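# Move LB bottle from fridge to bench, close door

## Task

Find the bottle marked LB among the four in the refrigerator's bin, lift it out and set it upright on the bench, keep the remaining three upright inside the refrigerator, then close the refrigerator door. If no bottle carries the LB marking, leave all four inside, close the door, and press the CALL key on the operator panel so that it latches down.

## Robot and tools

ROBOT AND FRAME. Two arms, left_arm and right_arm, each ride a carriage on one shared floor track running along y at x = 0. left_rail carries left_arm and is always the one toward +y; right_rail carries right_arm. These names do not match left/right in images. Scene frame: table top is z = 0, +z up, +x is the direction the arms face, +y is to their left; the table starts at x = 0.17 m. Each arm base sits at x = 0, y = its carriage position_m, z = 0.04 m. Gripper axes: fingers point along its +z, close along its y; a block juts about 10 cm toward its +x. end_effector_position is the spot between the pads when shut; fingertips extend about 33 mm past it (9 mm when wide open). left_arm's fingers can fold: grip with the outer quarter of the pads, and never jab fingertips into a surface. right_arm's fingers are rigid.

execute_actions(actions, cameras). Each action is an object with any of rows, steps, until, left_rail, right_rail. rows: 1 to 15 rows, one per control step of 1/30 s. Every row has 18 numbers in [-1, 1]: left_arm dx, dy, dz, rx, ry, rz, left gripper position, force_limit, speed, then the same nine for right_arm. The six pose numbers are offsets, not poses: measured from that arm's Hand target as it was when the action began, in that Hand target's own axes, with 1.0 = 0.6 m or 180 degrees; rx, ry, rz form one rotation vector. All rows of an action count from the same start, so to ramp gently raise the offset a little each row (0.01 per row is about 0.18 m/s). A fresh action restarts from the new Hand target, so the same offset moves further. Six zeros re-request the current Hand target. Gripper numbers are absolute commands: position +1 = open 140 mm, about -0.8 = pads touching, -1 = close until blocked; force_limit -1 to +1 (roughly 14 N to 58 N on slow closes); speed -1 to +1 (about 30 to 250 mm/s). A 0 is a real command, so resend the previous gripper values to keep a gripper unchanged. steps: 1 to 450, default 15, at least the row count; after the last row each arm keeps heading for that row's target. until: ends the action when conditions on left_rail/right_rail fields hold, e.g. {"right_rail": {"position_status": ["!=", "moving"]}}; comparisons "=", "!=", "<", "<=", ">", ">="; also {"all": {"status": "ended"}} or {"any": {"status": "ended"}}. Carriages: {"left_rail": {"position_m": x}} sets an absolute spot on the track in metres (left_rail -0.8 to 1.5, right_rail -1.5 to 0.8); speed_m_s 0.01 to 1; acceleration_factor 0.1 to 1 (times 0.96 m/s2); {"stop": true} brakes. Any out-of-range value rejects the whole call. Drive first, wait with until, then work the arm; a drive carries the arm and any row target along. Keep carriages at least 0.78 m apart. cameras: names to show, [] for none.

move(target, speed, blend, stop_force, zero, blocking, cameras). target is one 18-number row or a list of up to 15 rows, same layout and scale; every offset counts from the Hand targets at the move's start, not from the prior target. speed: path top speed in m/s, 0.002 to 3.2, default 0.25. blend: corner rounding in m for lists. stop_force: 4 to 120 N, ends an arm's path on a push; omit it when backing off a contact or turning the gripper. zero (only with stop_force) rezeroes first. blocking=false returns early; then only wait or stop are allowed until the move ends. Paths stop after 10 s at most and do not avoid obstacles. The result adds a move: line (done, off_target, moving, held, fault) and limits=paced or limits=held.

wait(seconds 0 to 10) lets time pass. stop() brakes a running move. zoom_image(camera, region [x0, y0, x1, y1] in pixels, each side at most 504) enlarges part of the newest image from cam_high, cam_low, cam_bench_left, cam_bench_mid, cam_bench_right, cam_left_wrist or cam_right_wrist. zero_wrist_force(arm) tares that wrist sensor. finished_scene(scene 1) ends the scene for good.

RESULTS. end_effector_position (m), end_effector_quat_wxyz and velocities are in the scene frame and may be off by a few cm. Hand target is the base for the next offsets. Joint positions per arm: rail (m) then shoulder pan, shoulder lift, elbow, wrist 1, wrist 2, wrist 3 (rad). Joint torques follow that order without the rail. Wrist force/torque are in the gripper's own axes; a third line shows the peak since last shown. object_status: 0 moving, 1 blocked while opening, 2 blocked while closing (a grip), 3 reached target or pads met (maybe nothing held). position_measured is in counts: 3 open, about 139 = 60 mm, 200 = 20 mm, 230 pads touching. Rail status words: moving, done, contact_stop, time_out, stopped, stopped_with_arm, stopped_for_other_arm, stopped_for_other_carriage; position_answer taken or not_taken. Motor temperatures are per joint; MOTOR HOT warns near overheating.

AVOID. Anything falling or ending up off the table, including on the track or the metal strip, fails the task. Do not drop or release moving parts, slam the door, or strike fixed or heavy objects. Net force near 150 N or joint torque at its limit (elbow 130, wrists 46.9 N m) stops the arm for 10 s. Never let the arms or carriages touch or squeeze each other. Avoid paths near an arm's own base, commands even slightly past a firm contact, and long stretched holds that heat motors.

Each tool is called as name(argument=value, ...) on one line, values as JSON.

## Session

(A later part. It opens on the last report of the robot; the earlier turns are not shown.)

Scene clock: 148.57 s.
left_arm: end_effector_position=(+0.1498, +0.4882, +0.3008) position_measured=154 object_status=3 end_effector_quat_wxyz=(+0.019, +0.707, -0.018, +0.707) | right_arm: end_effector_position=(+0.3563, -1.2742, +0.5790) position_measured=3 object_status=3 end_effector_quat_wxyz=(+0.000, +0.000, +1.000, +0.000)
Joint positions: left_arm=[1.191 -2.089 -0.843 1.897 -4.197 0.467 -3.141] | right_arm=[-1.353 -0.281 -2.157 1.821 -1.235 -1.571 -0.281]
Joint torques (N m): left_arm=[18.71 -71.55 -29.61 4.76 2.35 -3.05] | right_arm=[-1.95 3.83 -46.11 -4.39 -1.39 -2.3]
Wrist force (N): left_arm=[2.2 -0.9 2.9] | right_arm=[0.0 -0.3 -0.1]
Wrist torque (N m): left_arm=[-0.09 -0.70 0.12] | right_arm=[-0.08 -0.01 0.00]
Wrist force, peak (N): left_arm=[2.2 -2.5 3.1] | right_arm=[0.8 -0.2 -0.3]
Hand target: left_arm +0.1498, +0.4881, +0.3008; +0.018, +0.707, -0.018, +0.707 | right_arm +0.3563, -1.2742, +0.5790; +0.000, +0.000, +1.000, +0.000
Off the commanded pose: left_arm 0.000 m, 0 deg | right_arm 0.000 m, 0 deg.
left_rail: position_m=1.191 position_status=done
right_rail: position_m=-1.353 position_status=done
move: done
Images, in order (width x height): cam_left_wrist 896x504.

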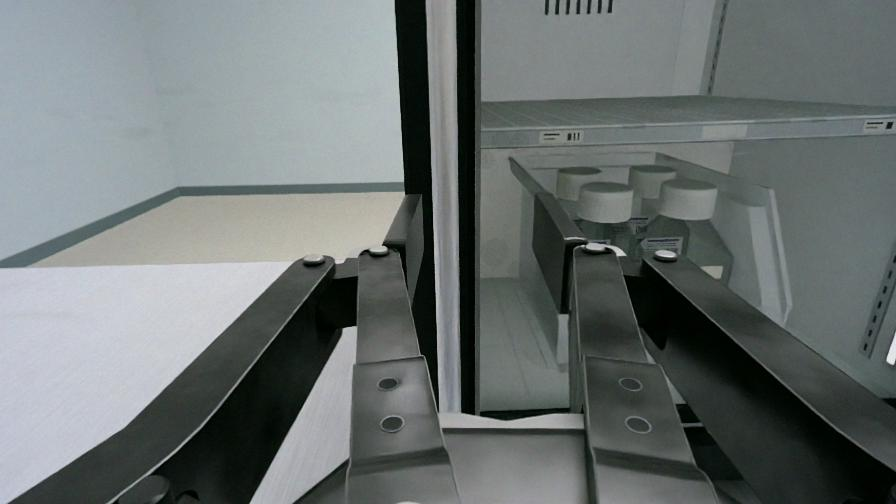

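move(target=[[0,-0.025,0.03,0,0,0,-0.2,0,0,0,0,0,0,0,0,1,1,1],[0,-0.025,0.1,0,0,0,-0.2,0,0,0,0,0,0,0,0,1,1,1]], blend=[0.01,0], speed=0.05, stop_force=8, cameras=["cam_left_wrist"])

zoom_image(camera="cam_left_wrist", region=[328, 152, 628, 352])

Scene clock: 155.03 s.
left_arm: end_effector_position=(+0.2105, +0.5000, +0.3007) position_measured=154 object_status=3 end_effector_quat_wxyz=(+0.018, +0.707, -0.018, +0.707) | right_arm: end_effector_position=(+0.3563, -1.2742, +0.5790) position_measured=3 object_status=3 end_effector_quat_wxyz=(+0.000, +0.000, +1.000, +0.000)
Joint positions: left_arm=[1.191 -2.018 -0.865 1.951 -4.23 0.395 -3.141] | right_arm=[-1.353 -0.281 -2.157 1.821 -1.235 -1.571 -0.281]
Joint torques (N m): left_arm=[19.19 -102.05 -13.75 -1.19 -2.51 2.31] | right_arm=[-1.47 2.68 -45.92 -4.72 -1.41 -2.02]
Wrist force (N): left_arm=[2.0 -1.1 2.6] | right_arm=[0.0 -0.2 0.0]
Wrist torque (N m): left_arm=[-0.13 -0.63 0.08] | right_arm=[-0.05 0.00 0.00]
Wrist force, peak (N): left_arm=[1.9 -1.3 3.4] | right_arm=[0.3 -0.7 -0.1]
Hand target: left_arm +0.2105, +0.5000, +0.3007; +0.018, +0.707, -0.018, +0.707 | right_arm +0.3563, -1.2742, +0.5790; +0.000, +0.000, +1.000, +0.000
Off the commanded pose: left_arm 0.000 m, 0 deg | right_arm 0.000 m, 0 deg.
left_rail: position_m=1.191 position_status=done
right_rail: position_m=-1.353 position_status=done
move: done
Images, in order (width x height): cam_left_wrist 896x504.

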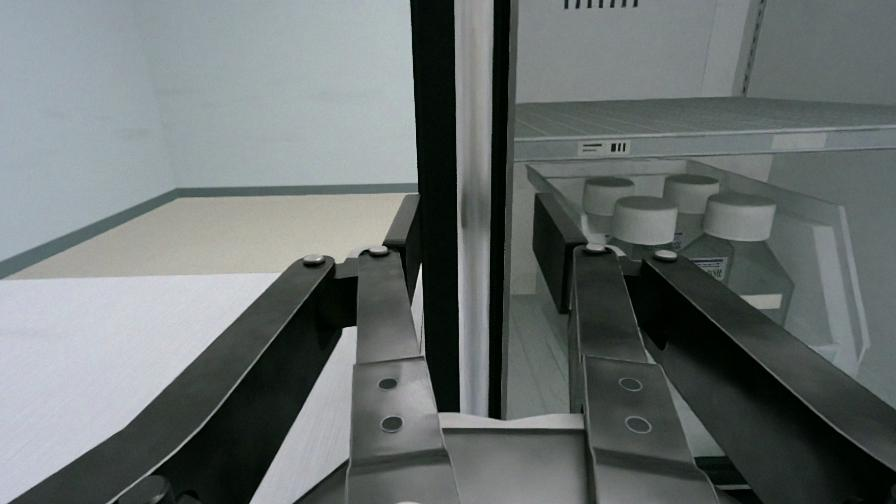

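Scaled by 1.680 from the camera's 896x504 image, which has a finer 1280x720 frame.

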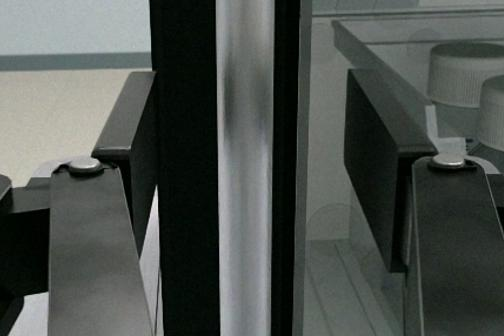

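move(target=[0,-0.002,0.07,0,0,0,-0.2,0,0,0,0,0,0,0,0,1,1,1], speed=0.04, stop_force=7, cameras=["cam_left_wrist"])

zoom_image(camera="cam_left_wrist", region=[328, 152, 628, 352])

Scene clock: 166.47 s.
left_arm: end_effector_position=(+0.2384, +0.4995, +0.3007) position_measured=154 object_status=3 end_effector_quat_wxyz=(+0.018, +0.707, -0.018, +0.707) | right_arm: end_effector_position=(+0.3563, -1.2742, +0.5790) position_measured=3 object_status=3 end_effector_quat_wxyz=(+0.000, +0.000, +1.000, +0.000)
Joint positions: left_arm=[1.191 -1.979 -0.868 1.96 -4.235 0.357 -3.141] | right_arm=[-1.353 -0.281 -2.157 1.821 -1.235 -1.571 -0.281]
Joint torques (N m): left_arm=[-15.92 -66.77 -29.05 4.15 2.91 -0.48] | right_arm=[1.38 4.43 -45.96 -4.88 -1.46 -2.83]
Wrist force (N): left_arm=[0.4 -1.3 2.6] | right_arm=[0.0 -0.3 0.4]
Wrist torque (N m): left_arm=[-0.16 -0.28 -0.02] | right_arm=[-0.06 0.00 0.00]
Wrist force, peak (N): left_arm=[5.6 -15.7 -13.2] | right_arm=[0.7 -0.2 0.3]
Hand target: left_arm +0.2384, +0.4995, +0.3007; +0.018, +0.707, -0.018, +0.707 (not the last commanded pose) | right_arm +0.3563, -1.2742, +0.5790; +0.000, +0.000, +1.000, +0.000
Off the commanded pose: left_arm 0.014 m, 0 deg | right_arm 0.000 m, 0 deg.
left_rail: position_m=1.191 position_status=done
right_rail: position_m=-1.353 position_status=done
move: contact (left_arm)
Images, in order (width x height): cam_left_wrist 896x504.

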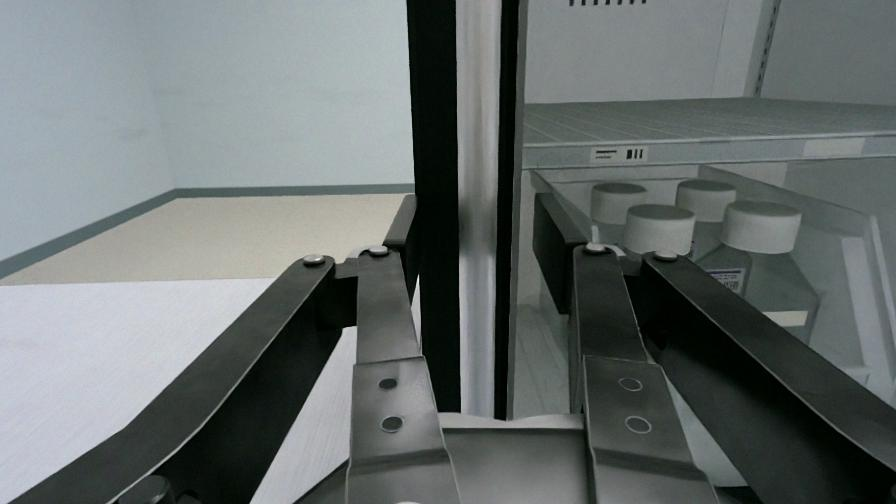

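Scaled by 1.680 from the camera's 896x504 image, which has a finer 1280x720 frame.

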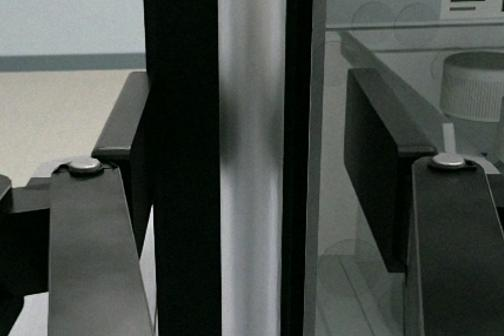

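move(target=[0,-0.002,-0.033,0,0,0,-0.2,-1,-1,0,0,0,0,0,0,1,1,1], speed=0.05, cameras=[])

execute_actions(actions=[{"rows":[[0,0,0,0,0,0,-1,-1,-1,0,0,0,0,0,0,1,1,1]],"steps":75}], cameras=["cam_left_wrist"])

zoom_image(camera="cam_left_wrist", region=[328, 152, 628, 352])

Scene clock: 176.23 s.
left_arm: end_effector_position=(+0.2189, +0.5017, +0.3007) position_measured=154 object_status=3 end_effector_quat_wxyz=(+0.018, +0.707, -0.018, +0.707) | right_arm: end_effector_position=(+0.3563, -1.2742, +0.5790) position_measured=3 object_status=3 end_effector_quat_wxyz=(+0.000, +0.000, +1.000, +0.000)
Joint positions: left_arm=[1.191 -2.007 -0.867 1.958 -4.234 0.385 -3.141] | right_arm=[-1.353 -0.281 -2.157 1.821 -1.235 -1.571 -0.281]
Joint torques (N m): left_arm=[-13.76 -65.02 -28.91 3.83 2.41 -2.38] | right_arm=[0.11 5.43 -45.97 -4.66 -2.01 -2.2]
Wrist force (N): left_arm=[0.5 -1.2 2.6] | right_arm=[0.2 -0.1 0.1]
Wrist torque (N m): left_arm=[-0.14 -0.31 -0.01] | right_arm=[-0.02 -0.05 0.00]
Wrist force, peak (N): left_arm=[0.9 -1.7 2.9] | right_arm=[0.2 -0.4 0.6]
Hand target: left_arm +0.2187, +0.5017, +0.3007; +0.018, +0.707, -0.018, +0.707 | right_arm +0.3563, -1.2742, +0.5790; +0.000, +0.000, +1.000, +0.000
Off the commanded pose: left_arm 0.000 m, 0 deg | right_arm 0.000 m, 0 deg.
left_rail: position_m=1.191 position_status=done
right_rail: position_m=-1.353 position_status=done
move: done
No camera images: "cameras" was empty.

Scene clock: 178.93 s.
left_arm: end_effector_position=(+0.2187, +0.5017, +0.3007) position_measured=208 object_status=2 end_effector_quat_wxyz=(+0.018, +0.707, -0.018, +0.707) | right_arm: end_effector_position=(+0.3563, -1.2742, +0.5790) position_measured=3 object_status=3 end_effector_quat_wxyz=(+0.000, +0.000, +1.000, +0.000)
Joint positions: left_arm=[1.191 -2.007 -0.867 1.958 -4.234 0.385 -3.141] | right_arm=[-1.353 -0.281 -2.157 1.821 -1.235 -1.571 -0.281]
Joint torques (N m): left_arm=[-8.99 -75.92 -14.72 0.24 2.38 -2.39] | right_arm=[-1.02 3.61 -46.6 -4.55 -1.49 -2.44]
Wrist force (N): left_arm=[-0.4 4.0 3.7] | right_arm=[0.3 -0.1 0.2]
Wrist torque (N m): left_arm=[-0.26 -0.36 -0.06] | right_arm=[-0.02 -0.07 0.00]
Wrist force, peak (N): left_arm=[-0.3 3.9 3.9] | right_arm=[0.1 -0.6 0.4]
Hand target: left_arm +0.2187, +0.5017, +0.3007; +0.018, +0.707, -0.018, +0.707 | right_arm +0.3563, -1.2742, +0.5790; +0.000, +0.000, +1.000, +0.000
Off the commanded pose: left_arm 0.000 m, 0 deg | right_arm 0.000 m, 0 deg.
left_rail: position_m=1.191 position_status=done
right_rail: position_m=-1.353 position_status=done
Images, in order (width x height): cam_left_wrist 896x504.

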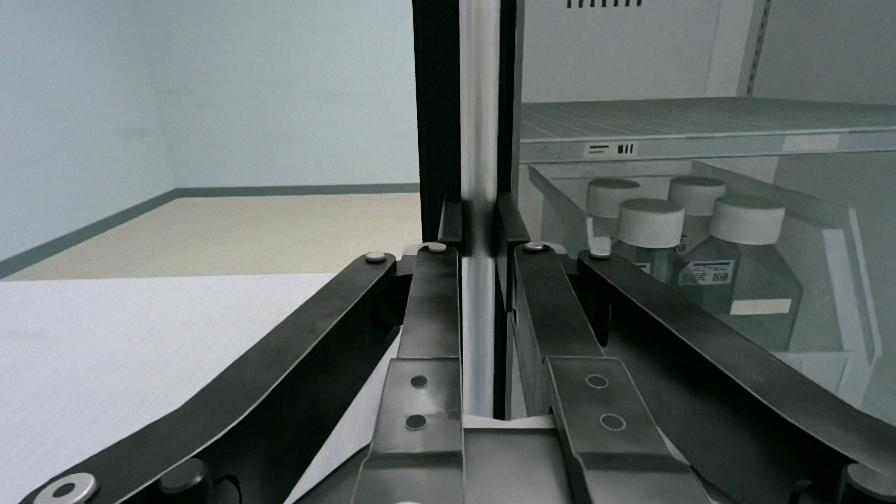

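Scaled by 1.680 from the camera's 896x504 image, which has a finer 1280x720 frame.

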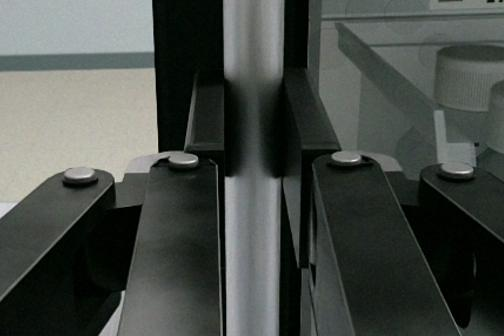

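move(target=[[0,0,0,0,0,0,-0.98,0.4,-1,0,0,0,0,0,0,1,1,1],[0,0.0175,-0.0672,0.0278,0,0,-0.98,0.4,-1,0,0,0,0,0,0,1,1,1],[0,0.0515,-0.158,0.0667,0,0,-0.98,0.4,-1,0,0,0,0,0,0,1,1,1]], blend=[0,0.01,0], speed=0.06, cameras=["cam_left_wrist","cam_bench_left"])

Scene clock: 191.27 s.
left_arm: end_effector_position=(+0.1226, +0.4756, +0.3008) position_measured=211 object_status=2 end_effector_quat_wxyz=(-0.055, +0.705, +0.056, +0.705) | right_arm: end_effector_position=(+0.3563, -1.2742, +0.5790) position_measured=3 object_status=3 end_effector_quat_wxyz=(+0.000, +0.000, +1.000, +0.000)
Joint positions: left_arm=[1.191 -2.062 -0.762 1.705 -4.086 0.649 -3.141] | right_arm=[-1.353 -0.281 -2.157 1.821 -1.235 -1.571 -0.281]
Joint torques (N m): left_arm=[-31.12 -96.73 -14.44 1.2 38.32 -2.89] | right_arm=[-1.87 3.91 -46.63 -5.02 -1.55 -2.47]
Wrist force (N): left_arm=[-18.1 91.2 25.1] | right_arm=[0.3 -0.4 0.4]
Wrist torque (N m): left_arm=[-3.09 -0.78 0.11] | right_arm=[-0.11 -0.08 0.00]
Wrist force, peak (N): left_arm=[-18.1 91.2 25.1] | right_arm=[0.4 -0.2 0.7]
Hand target: left_arm +0.1225, +0.4756, +0.3008; -0.056, +0.705, +0.056, +0.705 | right_arm +0.3563, -1.2742, +0.5790; +0.000, +0.000, +1.000, +0.000
Off the commanded pose: left_arm 0.000 m, 0 deg | right_arm 0.000 m, 0 deg.
left_rail: position_m=1.191 position_status=done
right_rail: position_m=-1.353 position_status=done
move: done
Images, in order (width x height): cam_bench_left 896x504, cam_left_wrist 896x504.

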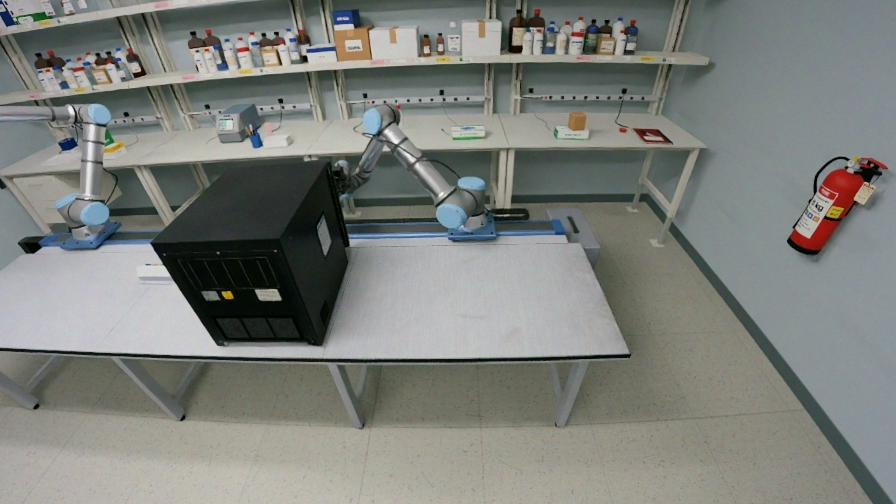

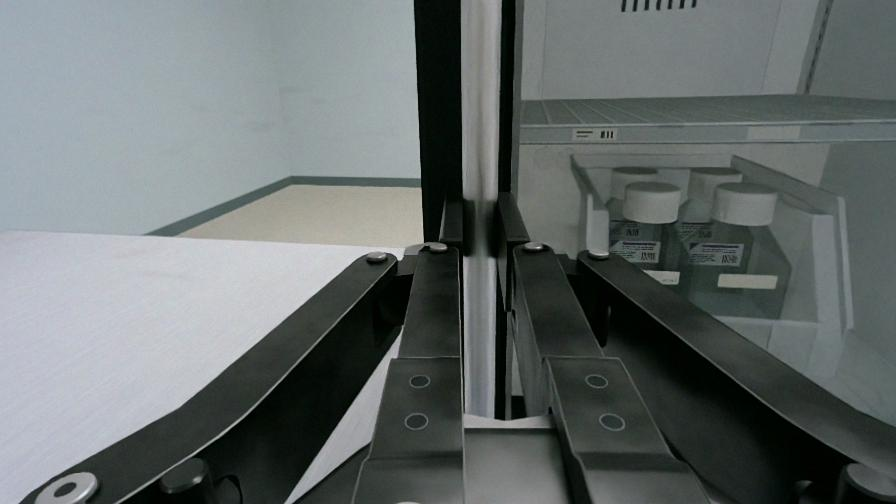

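move(target=[0,0.0067,0,0,0,0,-0.98,0.4,-1,0,0,0,0,0,0,1,1,1], speed=0.05, cameras=[])

Scene clock: 194.47 s.
left_arm: end_effector_position=(+0.1230, +0.4722, +0.3008) position_measured=211 object_status=2 end_effector_quat_wxyz=(-0.056, +0.705, +0.056, +0.705) | right_arm: end_effector_position=(+0.3563, -1.2742, +0.5790) position_measured=3 object_status=3 end_effector_quat_wxyz=(+0.000, +0.000, +1.000, +0.000)
Joint positions: left_arm=[1.191 -2.059 -0.758 1.696 -4.081 0.647 -3.141] | right_arm=[-1.353 -0.281 -2.157 1.821 -1.235 -1.571 -0.281]
Joint torques (N m): left_arm=[22.42 -75.43 -37.15 4.98 -6.2 -2.88] | right_arm=[-1.51 4.51 -45.81 -4.79 -1.34 -2.18]
Wrist force (N): left_arm=[4.6 -11.7 2.2] | right_arm=[0.0 -0.3 0.2]
Wrist torque (N m): left_arm=[0.43 -0.25 0.11] | right_arm=[-0.07 0.00 0.00]
Wrist force, peak (N): left_arm=[-18.8 94.9 25.7] | right_arm=[0.2 -0.5 0.4]
Hand target: left_arm +0.1231, +0.4719, +0.3008; -0.056, +0.705, +0.056, +0.705 | right_arm +0.3563, -1.2742, +0.5790; +0.000, +0.000, +1.000, +0.000
Off the commanded pose: left_arm 0.000 m, 0 deg | right_arm 0.000 m, 0 deg.
left_rail: position_m=1.191 position_status=done
right_rail: position_m=-1.353 position_status=done
move: done
No camera images: "cameras" was empty.

move(target=[[0,0.0247,-0.0803,0.0333,0,0,-0.98,0.4,-1,0,0,0,0,0,0,1,1,1],[0,0.0575,-0.1573,0.0667,0,0,-0.98,0.4,-1,0,0,0,0,0,0,1,1,1]], blend=[0.01,0], speed=0.08, cameras=[])

Scene clock: 202.77 s.
left_arm: end_effector_position=(+0.0354, +0.4227, +0.3009) position_measured=211 object_status=2 end_effector_quat_wxyz=(-0.129, +0.695, +0.130, +0.695) | right_arm: end_effector_position=(+0.3563, -1.2742, +0.5790) position_measured=3 object_status=3 end_effector_quat_wxyz=(+0.000, +0.000, +1.000, +0.000)
Joint positions: left_arm=[1.191 -2.065 -0.612 1.366 -3.897 0.862 -3.141] | right_arm=[-1.353 -0.281 -2.157 1.821 -1.235 -1.571 -0.281]
Joint torques (N m): left_arm=[15.04 -89.11 -38.98 3 0.96 -2.87] | right_arm=[-0.88 6.78 -46.69 -4.57 -1.17 -2.38]
Wrist force (N): left_arm=[10.3 -3.0 4.4] | right_arm=[0.0 -0.1 0.3]
Wrist torque (N m): left_arm=[0.13 -0.07 0.09] | right_arm=[-0.03 -0.01 0.00]
Wrist force, peak (N): left_arm=[12.9 -43.0 -4.1] | right_arm=[0.5 -0.5 0.2]
Hand target: left_arm +0.0353, +0.4227, +0.3009; -0.129, +0.695, +0.130, +0.695 | right_arm +0.3563, -1.2742, +0.5790; +0.000, +0.000, +1.000, +0.000
Off the commanded pose: left_arm 0.000 m, 0 deg | right_arm 0.000 m, 0 deg.
left_rail: position_m=1.191 position_status=done
right_rail: position_m=-1.353 position_status=done
move: done
No camera images: "cameras" was empty.

move(target=[[0,0.0578,-0.1572,0.0667,0,0,-0.98,0.4,-1,0,0,0,0,0,0,1,1,1],[0,0.1473,-0.2988,0.1333,0,0,-0.98,0.4,-1,0,0,0,0,0,0,1,1,1]], blend=[0.01,0], speed=0.08)

Scene clock: 223.20 s.
left_arm: end_effector_position=(-0.0935, +0.2795, +0.3001) position_measured=211 object_status=2 end_effector_quat_wxyz=(-0.262, +0.653, +0.257, +0.662) | right_arm: end_effector_position=(+0.3563, -1.2742, +0.5790) position_measured=3 object_status=3 end_effector_quat_wxyz=(+0.000, +0.000, +1.000, +0.000)
Joint positions: left_arm=[1.191 -2.008 -0.037 0.156 -3.246 1.189 -3.145] | right_arm=[-1.353 -0.281 -2.157 1.821 -1.235 -1.571 -0.281]
Joint torques (N m): left_arm=[1.34 -142.85 -47.98 1.21 2.32 -0.32] | right_arm=[-0.26 3.89 -46.7 -5.27 -1.37 -2.05]
Wrist force (N): left_arm=[13.8 9.0 8.5] | right_arm=[0.2 -0.4 0.2]
Wrist torque (N m): left_arm=[-0.33 0.00 -0.17] | right_arm=[-0.09 -0.05 0.00]
Wrist force, peak (N): left_arm=[23.0 112.0 36.5] | right_arm=[0.2 -0.4 0.6]
Hand target: left_arm -0.0935, +0.2795, +0.3001; -0.262, +0.653, +0.257, +0.662 (not the last commanded pose) | right_arm +0.3563, -1.2742, +0.5790; +0.000, +0.000, +1.000, +0.000
Tool commands: left_gripper/position=-0.976471 left_gripper/force_limit=+0.403922 left_gripper/speed=-1.0 right_gripper/position=+1.0 right_gripper/force_limit=+1.0 right_gripper/speed=+1.0
Off the commanded pose: left_arm 0.008 m, 2 deg | right_arm 0.000 m, 0 deg.
FORCE FAULT: contact force on the left arm reached its limit, and that arm stopped for 10 seconds. The contact can be on any part of that arm, not only on its tool. That arm's remaining commands of this call were not run. That arm's target is now where it stood when the stop ended, not its last command. That arm accepts commands again.
left_rail: position_m=1.191 position_status=done
right_rail: position_m=-1.353 position_status=done
move: fault (left_arm)

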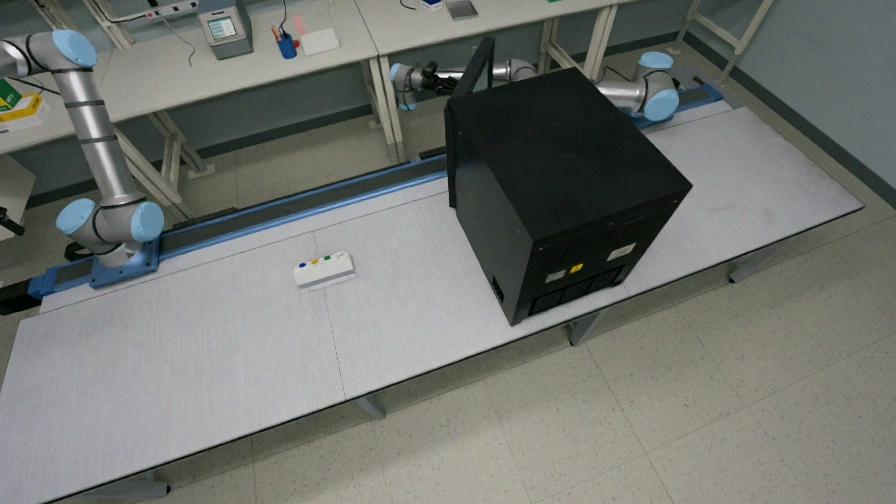

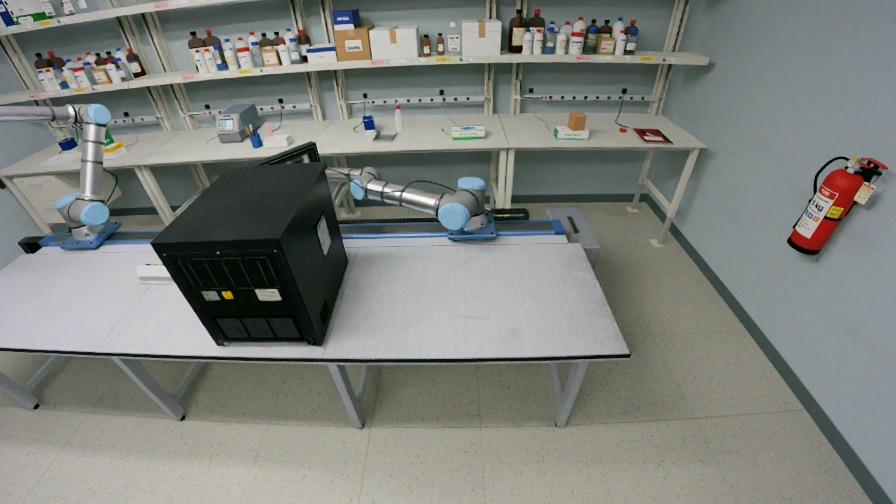

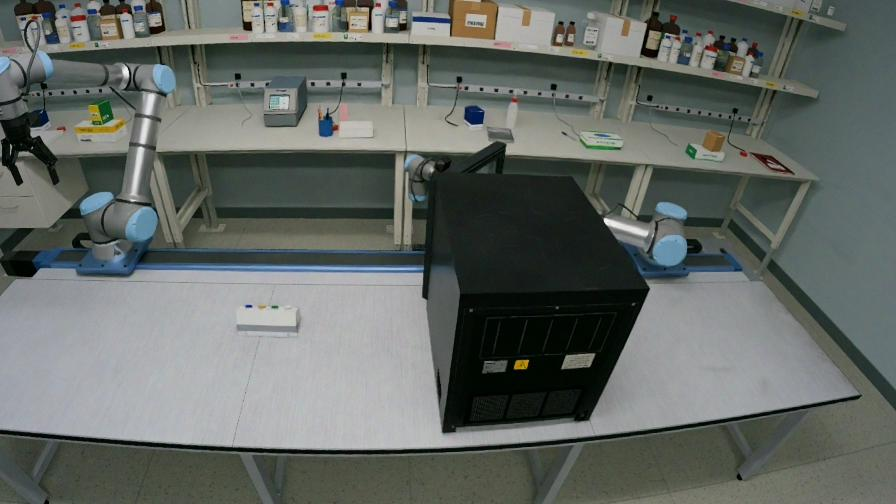

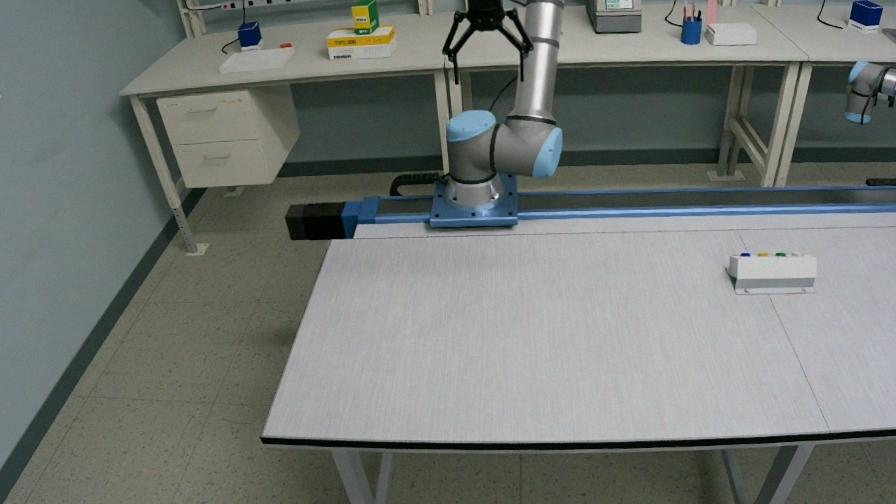

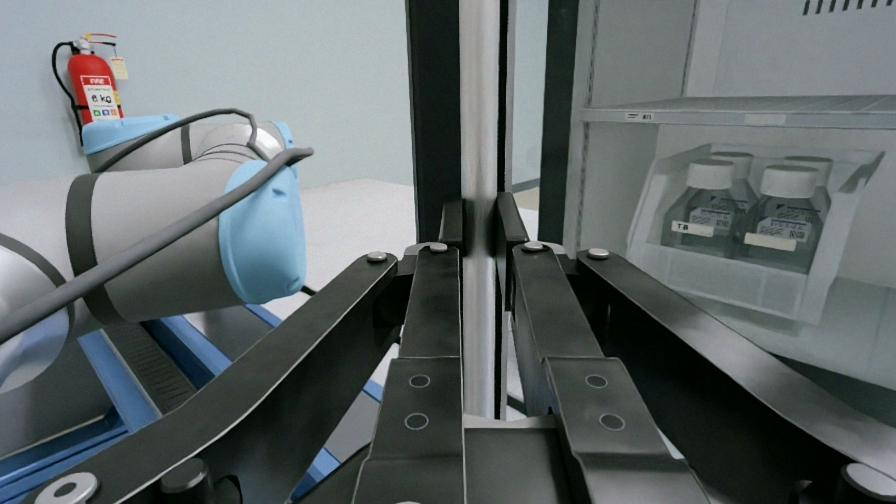

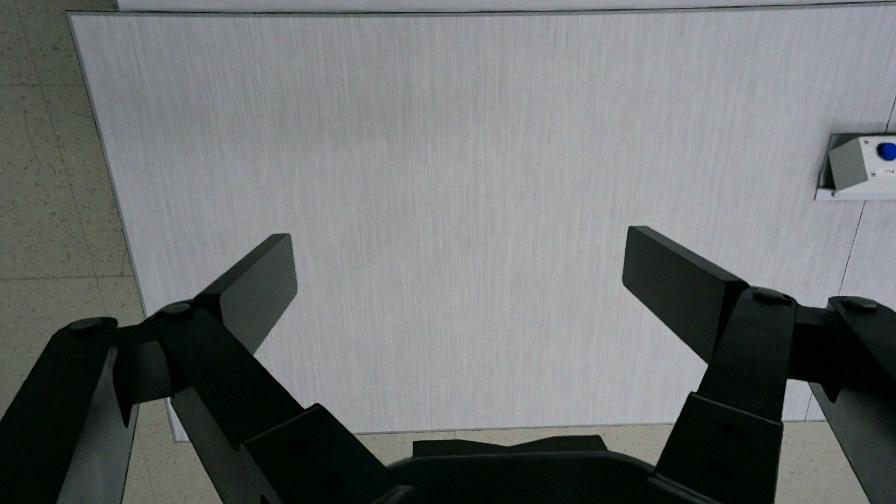

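execute_actions(actions=[{"rows":[[0,0,0,0,0,0,-0.35,0,-1,0,0,0,0,0,0,1,1,1]],"steps":60}], cameras=["cam_left_wrist"])

Scene clock: 234.17 s.
left_arm: end_effector_position=(-0.0935, +0.2795, +0.3001) position_measured=173 object_status=3 end_effector_quat_wxyz=(-0.262, +0.653, +0.257, +0.662) | right_arm: end_effector_position=(+0.3563, -1.2742, +0.5790) position_measured=3 object_status=3 end_effector_quat_wxyz=(+0.000, +0.000, +1.000, +0.000)
Joint positions: left_arm=[1.191 -2.008 -0.037 0.156 -3.246 1.189 -3.145] | right_arm=[-1.353 -0.281 -2.157 1.821 -1.235 -1.571 -0.281]
Joint torques (N m): left_arm=[-1.69 -142.6 -47.52 4.36 -2.08 -0.49] | right_arm=[-2.14 3.43 -47.78 -4.6 -1.21 -2.13]
Wrist force (N): left_arm=[4.6 -7.0 -0.4] | right_arm=[0.2 -0.6 0.4]
Wrist torque (N m): left_arm=[-1.41 -1.22 0.11] | right_arm=[-0.14 -0.06 0.00]
Wrist force, peak (N): left_arm=[11.9 11.3 9.1] | right_arm=[0.4 -0.3 0.7]
Hand target: left_arm -0.0935, +0.2795, +0.3001; -0.262, +0.653, +0.257, +0.662 | right_arm +0.3563, -1.2742, +0.5790; +0.000, +0.000, +1.000, +0.000
Off the commanded pose: left_arm 0.000 m, 0 deg | right_arm 0.000 m, 0 deg.
left_rail: position_m=1.191 position_status=done
right_rail: position_m=-1.353 position_status=done
Images, in order (width x height): cam_left_wrist 896x504.

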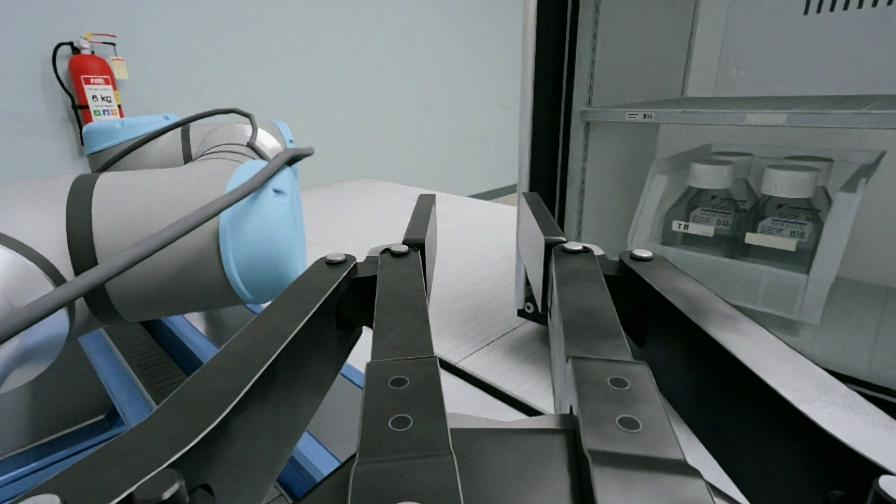

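execute_actions(actions=[], cameras=["cam_high","cam_bench_left","cam_left_wrist"])

zoom_image(camera="cam_high", region=[380, 30, 580, 230])

zoom_image(camera="cam_left_wrist", region=[500, 0, 896, 396])

Scene clock: 236.73 s.
left_arm: end_effector_position=(-0.0935, +0.2795, +0.3001) position_measured=173 object_status=3 end_effector_quat_wxyz=(-0.262, +0.653, +0.257, +0.662) | right_arm: end_effector_position=(+0.3563, -1.2742, +0.5790) position_measured=3 object_status=3 end_effector_quat_wxyz=(+0.000, +0.000, +1.000, +0.000)
Joint positions: left_arm=[1.191 -2.008 -0.037 0.156 -3.246 1.189 -3.145] | right_arm=[-1.353 -0.281 -2.157 1.821 -1.235 -1.571 -0.281]
Joint velocities: within noise
Joint torques (N m): left_arm=[-1.59 -144.36 -46.24 4.25 -2.12 -0.2] | right_arm=[-0.21 5.41 -48.39 -4.49 -1.8 -2.2]
Motor temperatures (°C): left_arm=[33 34 41 41 29 29] | right_arm=[32 32 33 34 36 33]
Wrist force (N): left_arm=[4.9 -7.1 -0.1] | right_arm=[0.1 -0.5 0.4]
Wrist torque (N m): left_arm=[-1.45 -1.30 0.11] | right_arm=[-0.12 -0.03 0.00]
Wrist force, peak (N): left_arm=[5.0 -7.6 -0.1] | right_arm=[0.1 -0.5 0.4]
Hand target: left_arm -0.0935, +0.2795, +0.3001; -0.262, +0.653, +0.257, +0.662 | right_arm +0.3563, -1.2742, +0.5790; +0.000, +0.000, +1.000, +0.000
Tool commands: left_gripper/position=-0.35 left_gripper/force_limit=+0.0 left_gripper/speed=-1.0 right_gripper/position=+1.0 right_gripper/force_limit=+1.0 right_gripper/speed=+1.0
Off the commanded pose: left_arm 0.000 m, 0 deg | right_arm 0.000 m, 0 deg.
left_rail: position_m=1.191 position_status=done
right_rail: position_m=-1.353 position_status=done
Images, in order (width x height): cam_high 896x504, cam_bench_left 896x504, cam_left_wrist 896x504.

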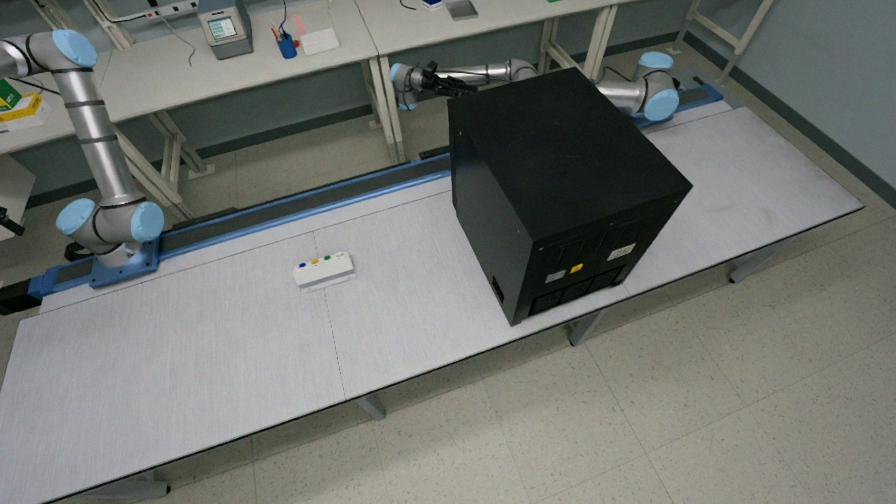

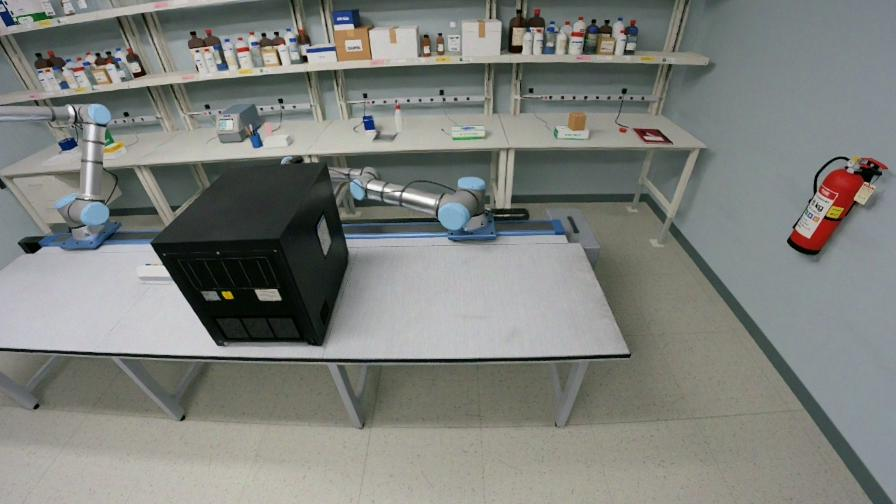

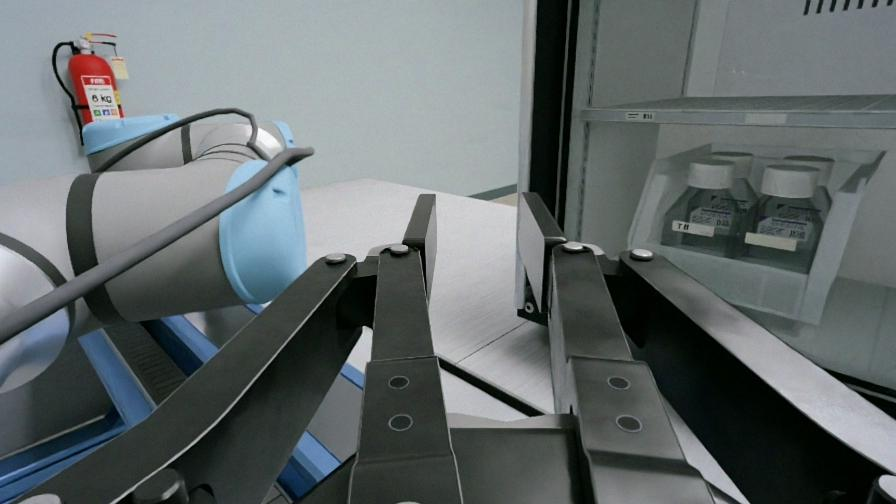

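Scaled by 2.520 from the camera's 896x504 image, which has a finer 1280x720 frame.

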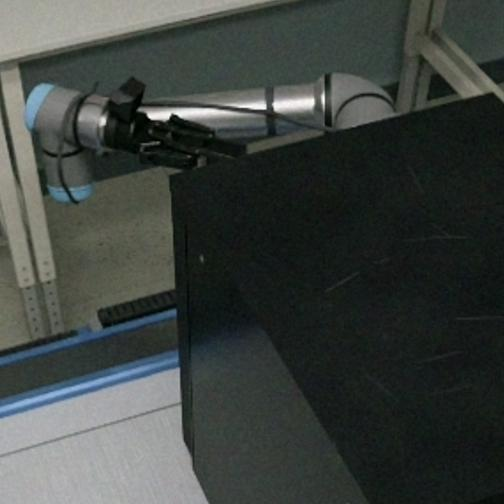

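Scaled by 1.273 from the camera's 896x504 image, which has a finer 1280x720 frame.

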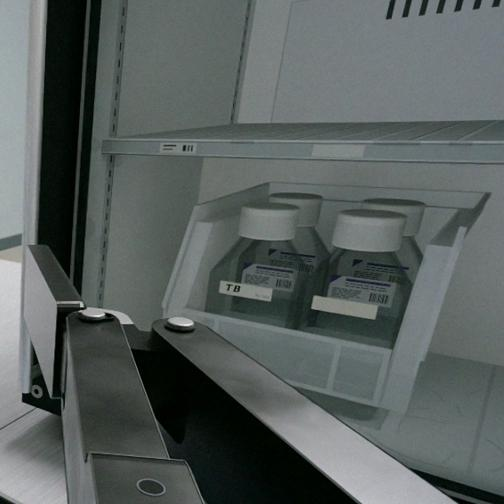

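move(target=[[0.2,-0.03,-0.1,-0.1,0,0,-0.35,0,-1,0,0,0,0,0,0,1,1,1],[0.333,-0.416,0.11,-0.456,0,0,-0.35,0,-1,0,0,0,0,0,0,1,1,1]], blend=[0.03,0], speed=0.3, cameras=[])

execute_actions(actions=[{"left_rail":{"position_m":1.49,"speed_m_s":0.4,"acceleration_factor":0.5},"right_rail":{"position_m":-0.6,"speed_m_s":0.4,"acceleration_factor":0.5},"steps":200,"until":{"all":{"status":"ended"}}}], cameras=["cam_left_wrist","cam_high"])

Scene clock: 261.93 s.
left_arm: end_effector_position=(-0.2175, +0.5048, +0.5012) position_measured=173 object_status=3 end_effector_quat_wxyz=(+0.231, +0.665, -0.241, +0.668) | right_arm: end_effector_position=(+0.3563, -1.2742, +0.5790) position_measured=3 object_status=3 end_effector_quat_wxyz=(+0.000, +0.000, +1.000, +0.000)
Joint positions: left_arm=[1.191 -2.628 -1.16 1.938 -3.919 0.376 -3.128] | right_arm=[-1.353 -0.281 -2.157 1.821 -1.235 -1.571 -0.281]
Joint torques (N m): left_arm=[-19.83 -89.53 -27.91 -1.32 -2.54 -3.03] | right_arm=[2.62 6.01 -47.8 -4.59 -1.76 -2.66]
Wrist force (N): left_arm=[4.6 -7.0 -0.2] | right_arm=[0.0 -0.2 0.1]
Wrist torque (N m): left_arm=[-1.46 -1.24 -0.02] | right_arm=[-0.06 -0.01 0.00]
Wrist force, peak (N): left_arm=[5.3 -8.9 -1.2] | right_arm=[0.1 -0.3 0.6]
Hand target: left_arm -0.2175, +0.5048, +0.5013; +0.232, +0.665, -0.241, +0.668 | right_arm +0.3563, -1.2742, +0.5790; +0.000, +0.000, +1.000, +0.000
Off the commanded pose: left_arm 0.000 m, 0 deg | right_arm 0.000 m, 0 deg.
left_rail: position_m=1.191 position_status=done
right_rail: position_m=-1.353 position_status=done
move: done
No camera images: "cameras" was empty.

Scene clock: 264.90 s.
left_arm: end_effector_position=(-0.2175, +0.8036, +0.5013) position_measured=173 object_status=3 end_effector_quat_wxyz=(+0.232, +0.665, -0.241, +0.668) | right_arm: end_effector_position=(+0.3563, -0.5214, +0.5790) position_measured=3 object_status=3 end_effector_quat_wxyz=(+0.000, +0.000, +1.000, +0.000)
Joint positions: left_arm=[1.49 -2.628 -1.16 1.938 -3.919 0.376 -3.128] | right_arm=[-0.6 -0.281 -2.157 1.821 -1.235 -1.571 -0.281]
Joint torques (N m): left_arm=[9.19 -69.49 -38.43 0.01 -1.03 -3.09] | right_arm=[-1.39 2.12 -47.93 -4.48 -1.14 -2.45]
Wrist force (N): left_arm=[4.6 -6.9 -0.3] | right_arm=[0.0 -0.2 0.1]
Wrist torque (N m): left_arm=[-1.44 -1.23 0.00] | right_arm=[-0.04 -0.02 0.00]
Wrist force, peak (N): left_arm=[5.0 -7.9 -1.0] | right_arm=[-0.1 -1.7 0.3]
Hand target: left_arm -0.2175, +0.8036, +0.5013; +0.232, +0.665, -0.241, +0.668 | right_arm +0.3563, -0.5214, +0.5790; +0.000, +0.000, +1.000, +0.000
Tool commands: left_gripper/position=-0.35 left_gripper/force_limit=+0.0 left_gripper/speed=-1.0 right_gripper/position=+1.0 right_gripper/force_limit=+1.0 right_gripper/speed=+1.0
Off the commanded pose: left_arm 0.000 m, 0 deg | right_arm 0.000 m, 0 deg.
left_rail: position_m=1.490 speed_m_s=0.40 position_status=done
right_rail: position_m=-0.600 speed_m_s=0.40 position_status=done
Images, in order (width x height): cam_high 896x504, cam_left_wrist 896x504.

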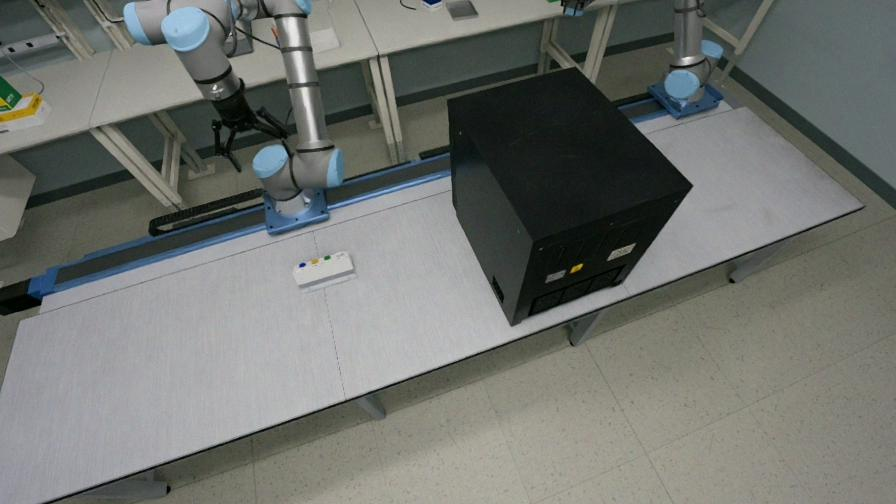

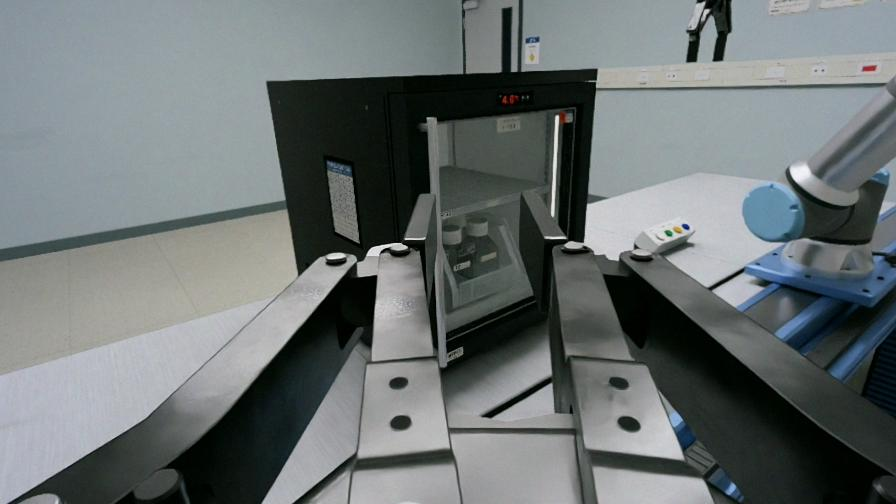

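move(target=[[0,0,0,0,0,0,-0.35,0,-1,0.25,0.417,0,-0.19,0.19,0.19,1,1,1],[0,0,0,0,0,0,-0.35,0,-1,0.75,0.75,0.067,-0.385,0.385,0.385,1,1,1]], blend=[0.05,0], speed=0.3, cameras=["cam_high","cam_right_wrist"])

Scene clock: 276.20 s.
left_arm: end_effector_position=(-0.2175, +0.8036, +0.5013) position_measured=173 object_status=3 end_effector_quat_wxyz=(+0.232, +0.665, -0.241, +0.668) | right_arm: end_effector_position=(-0.0937, -0.0714, +0.5387) position_measured=3 object_status=3 end_effector_quat_wxyz=(+0.500, -0.500, -0.500, -0.500)
Joint positions: left_arm=[1.49 -2.628 -1.16 1.938 -3.919 0.376 -3.128] | right_arm=[-0.6 -0.131 -2.929 2.358 0.568 -0.13 0.003]
Joint torques (N m): left_arm=[20.09 -57.01 -41.41 1.79 1.22 -2.26] | right_arm=[-12.53 71.1 -23.74 4.21 3.15 -2.53]
Wrist force (N): left_arm=[4.8 -6.9 -0.3] | right_arm=[1.7 1.5 2.3]
Wrist torque (N m): left_arm=[-1.44 -1.28 0.00] | right_arm=[0.34 -0.38 0.09]
Wrist force, peak (N): left_arm=[4.9 -7.6 -0.4] | right_arm=[2.1 1.5 2.6]
Hand target: left_arm -0.2175, +0.8036, +0.5013; +0.232, +0.665, -0.241, +0.668 | right_arm -0.0937, -0.0714, +0.5387; +0.500, -0.500, -0.500, -0.500
Off the commanded pose: left_arm 0.000 m, 0 deg | right_arm 0.000 m, 0 deg.
left_rail: position_m=1.490 speed_m_s=0.40 position_status=done
right_rail: position_m=-0.600 speed_m_s=0.40 position_status=done
shoulder posture changed (right arm): the wrist came as close to joint 2's axis as it can, and the arm is now in the other of its two shoulder postures.
move: done
Images, in order (width x height): cam_high 896x504, cam_right_wrist 896x504.

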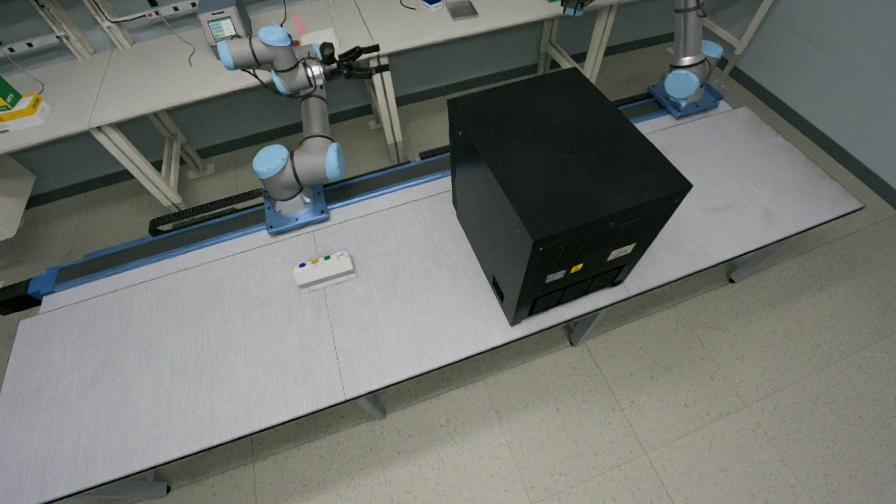

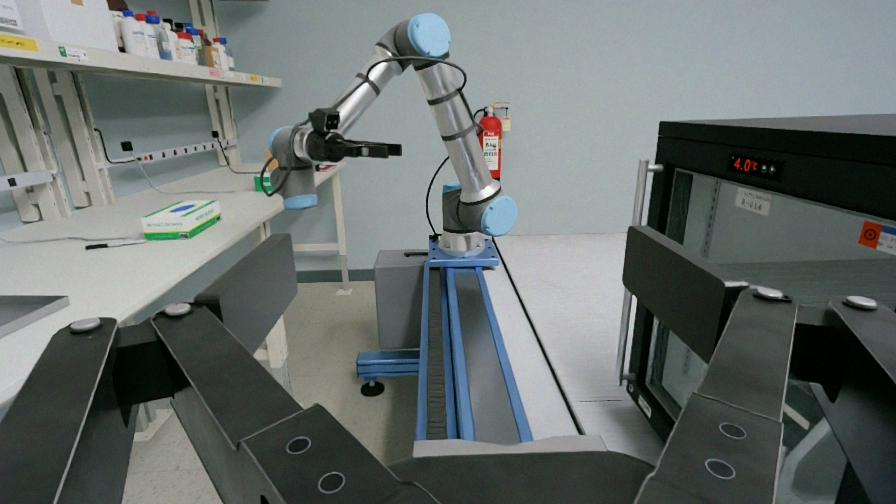

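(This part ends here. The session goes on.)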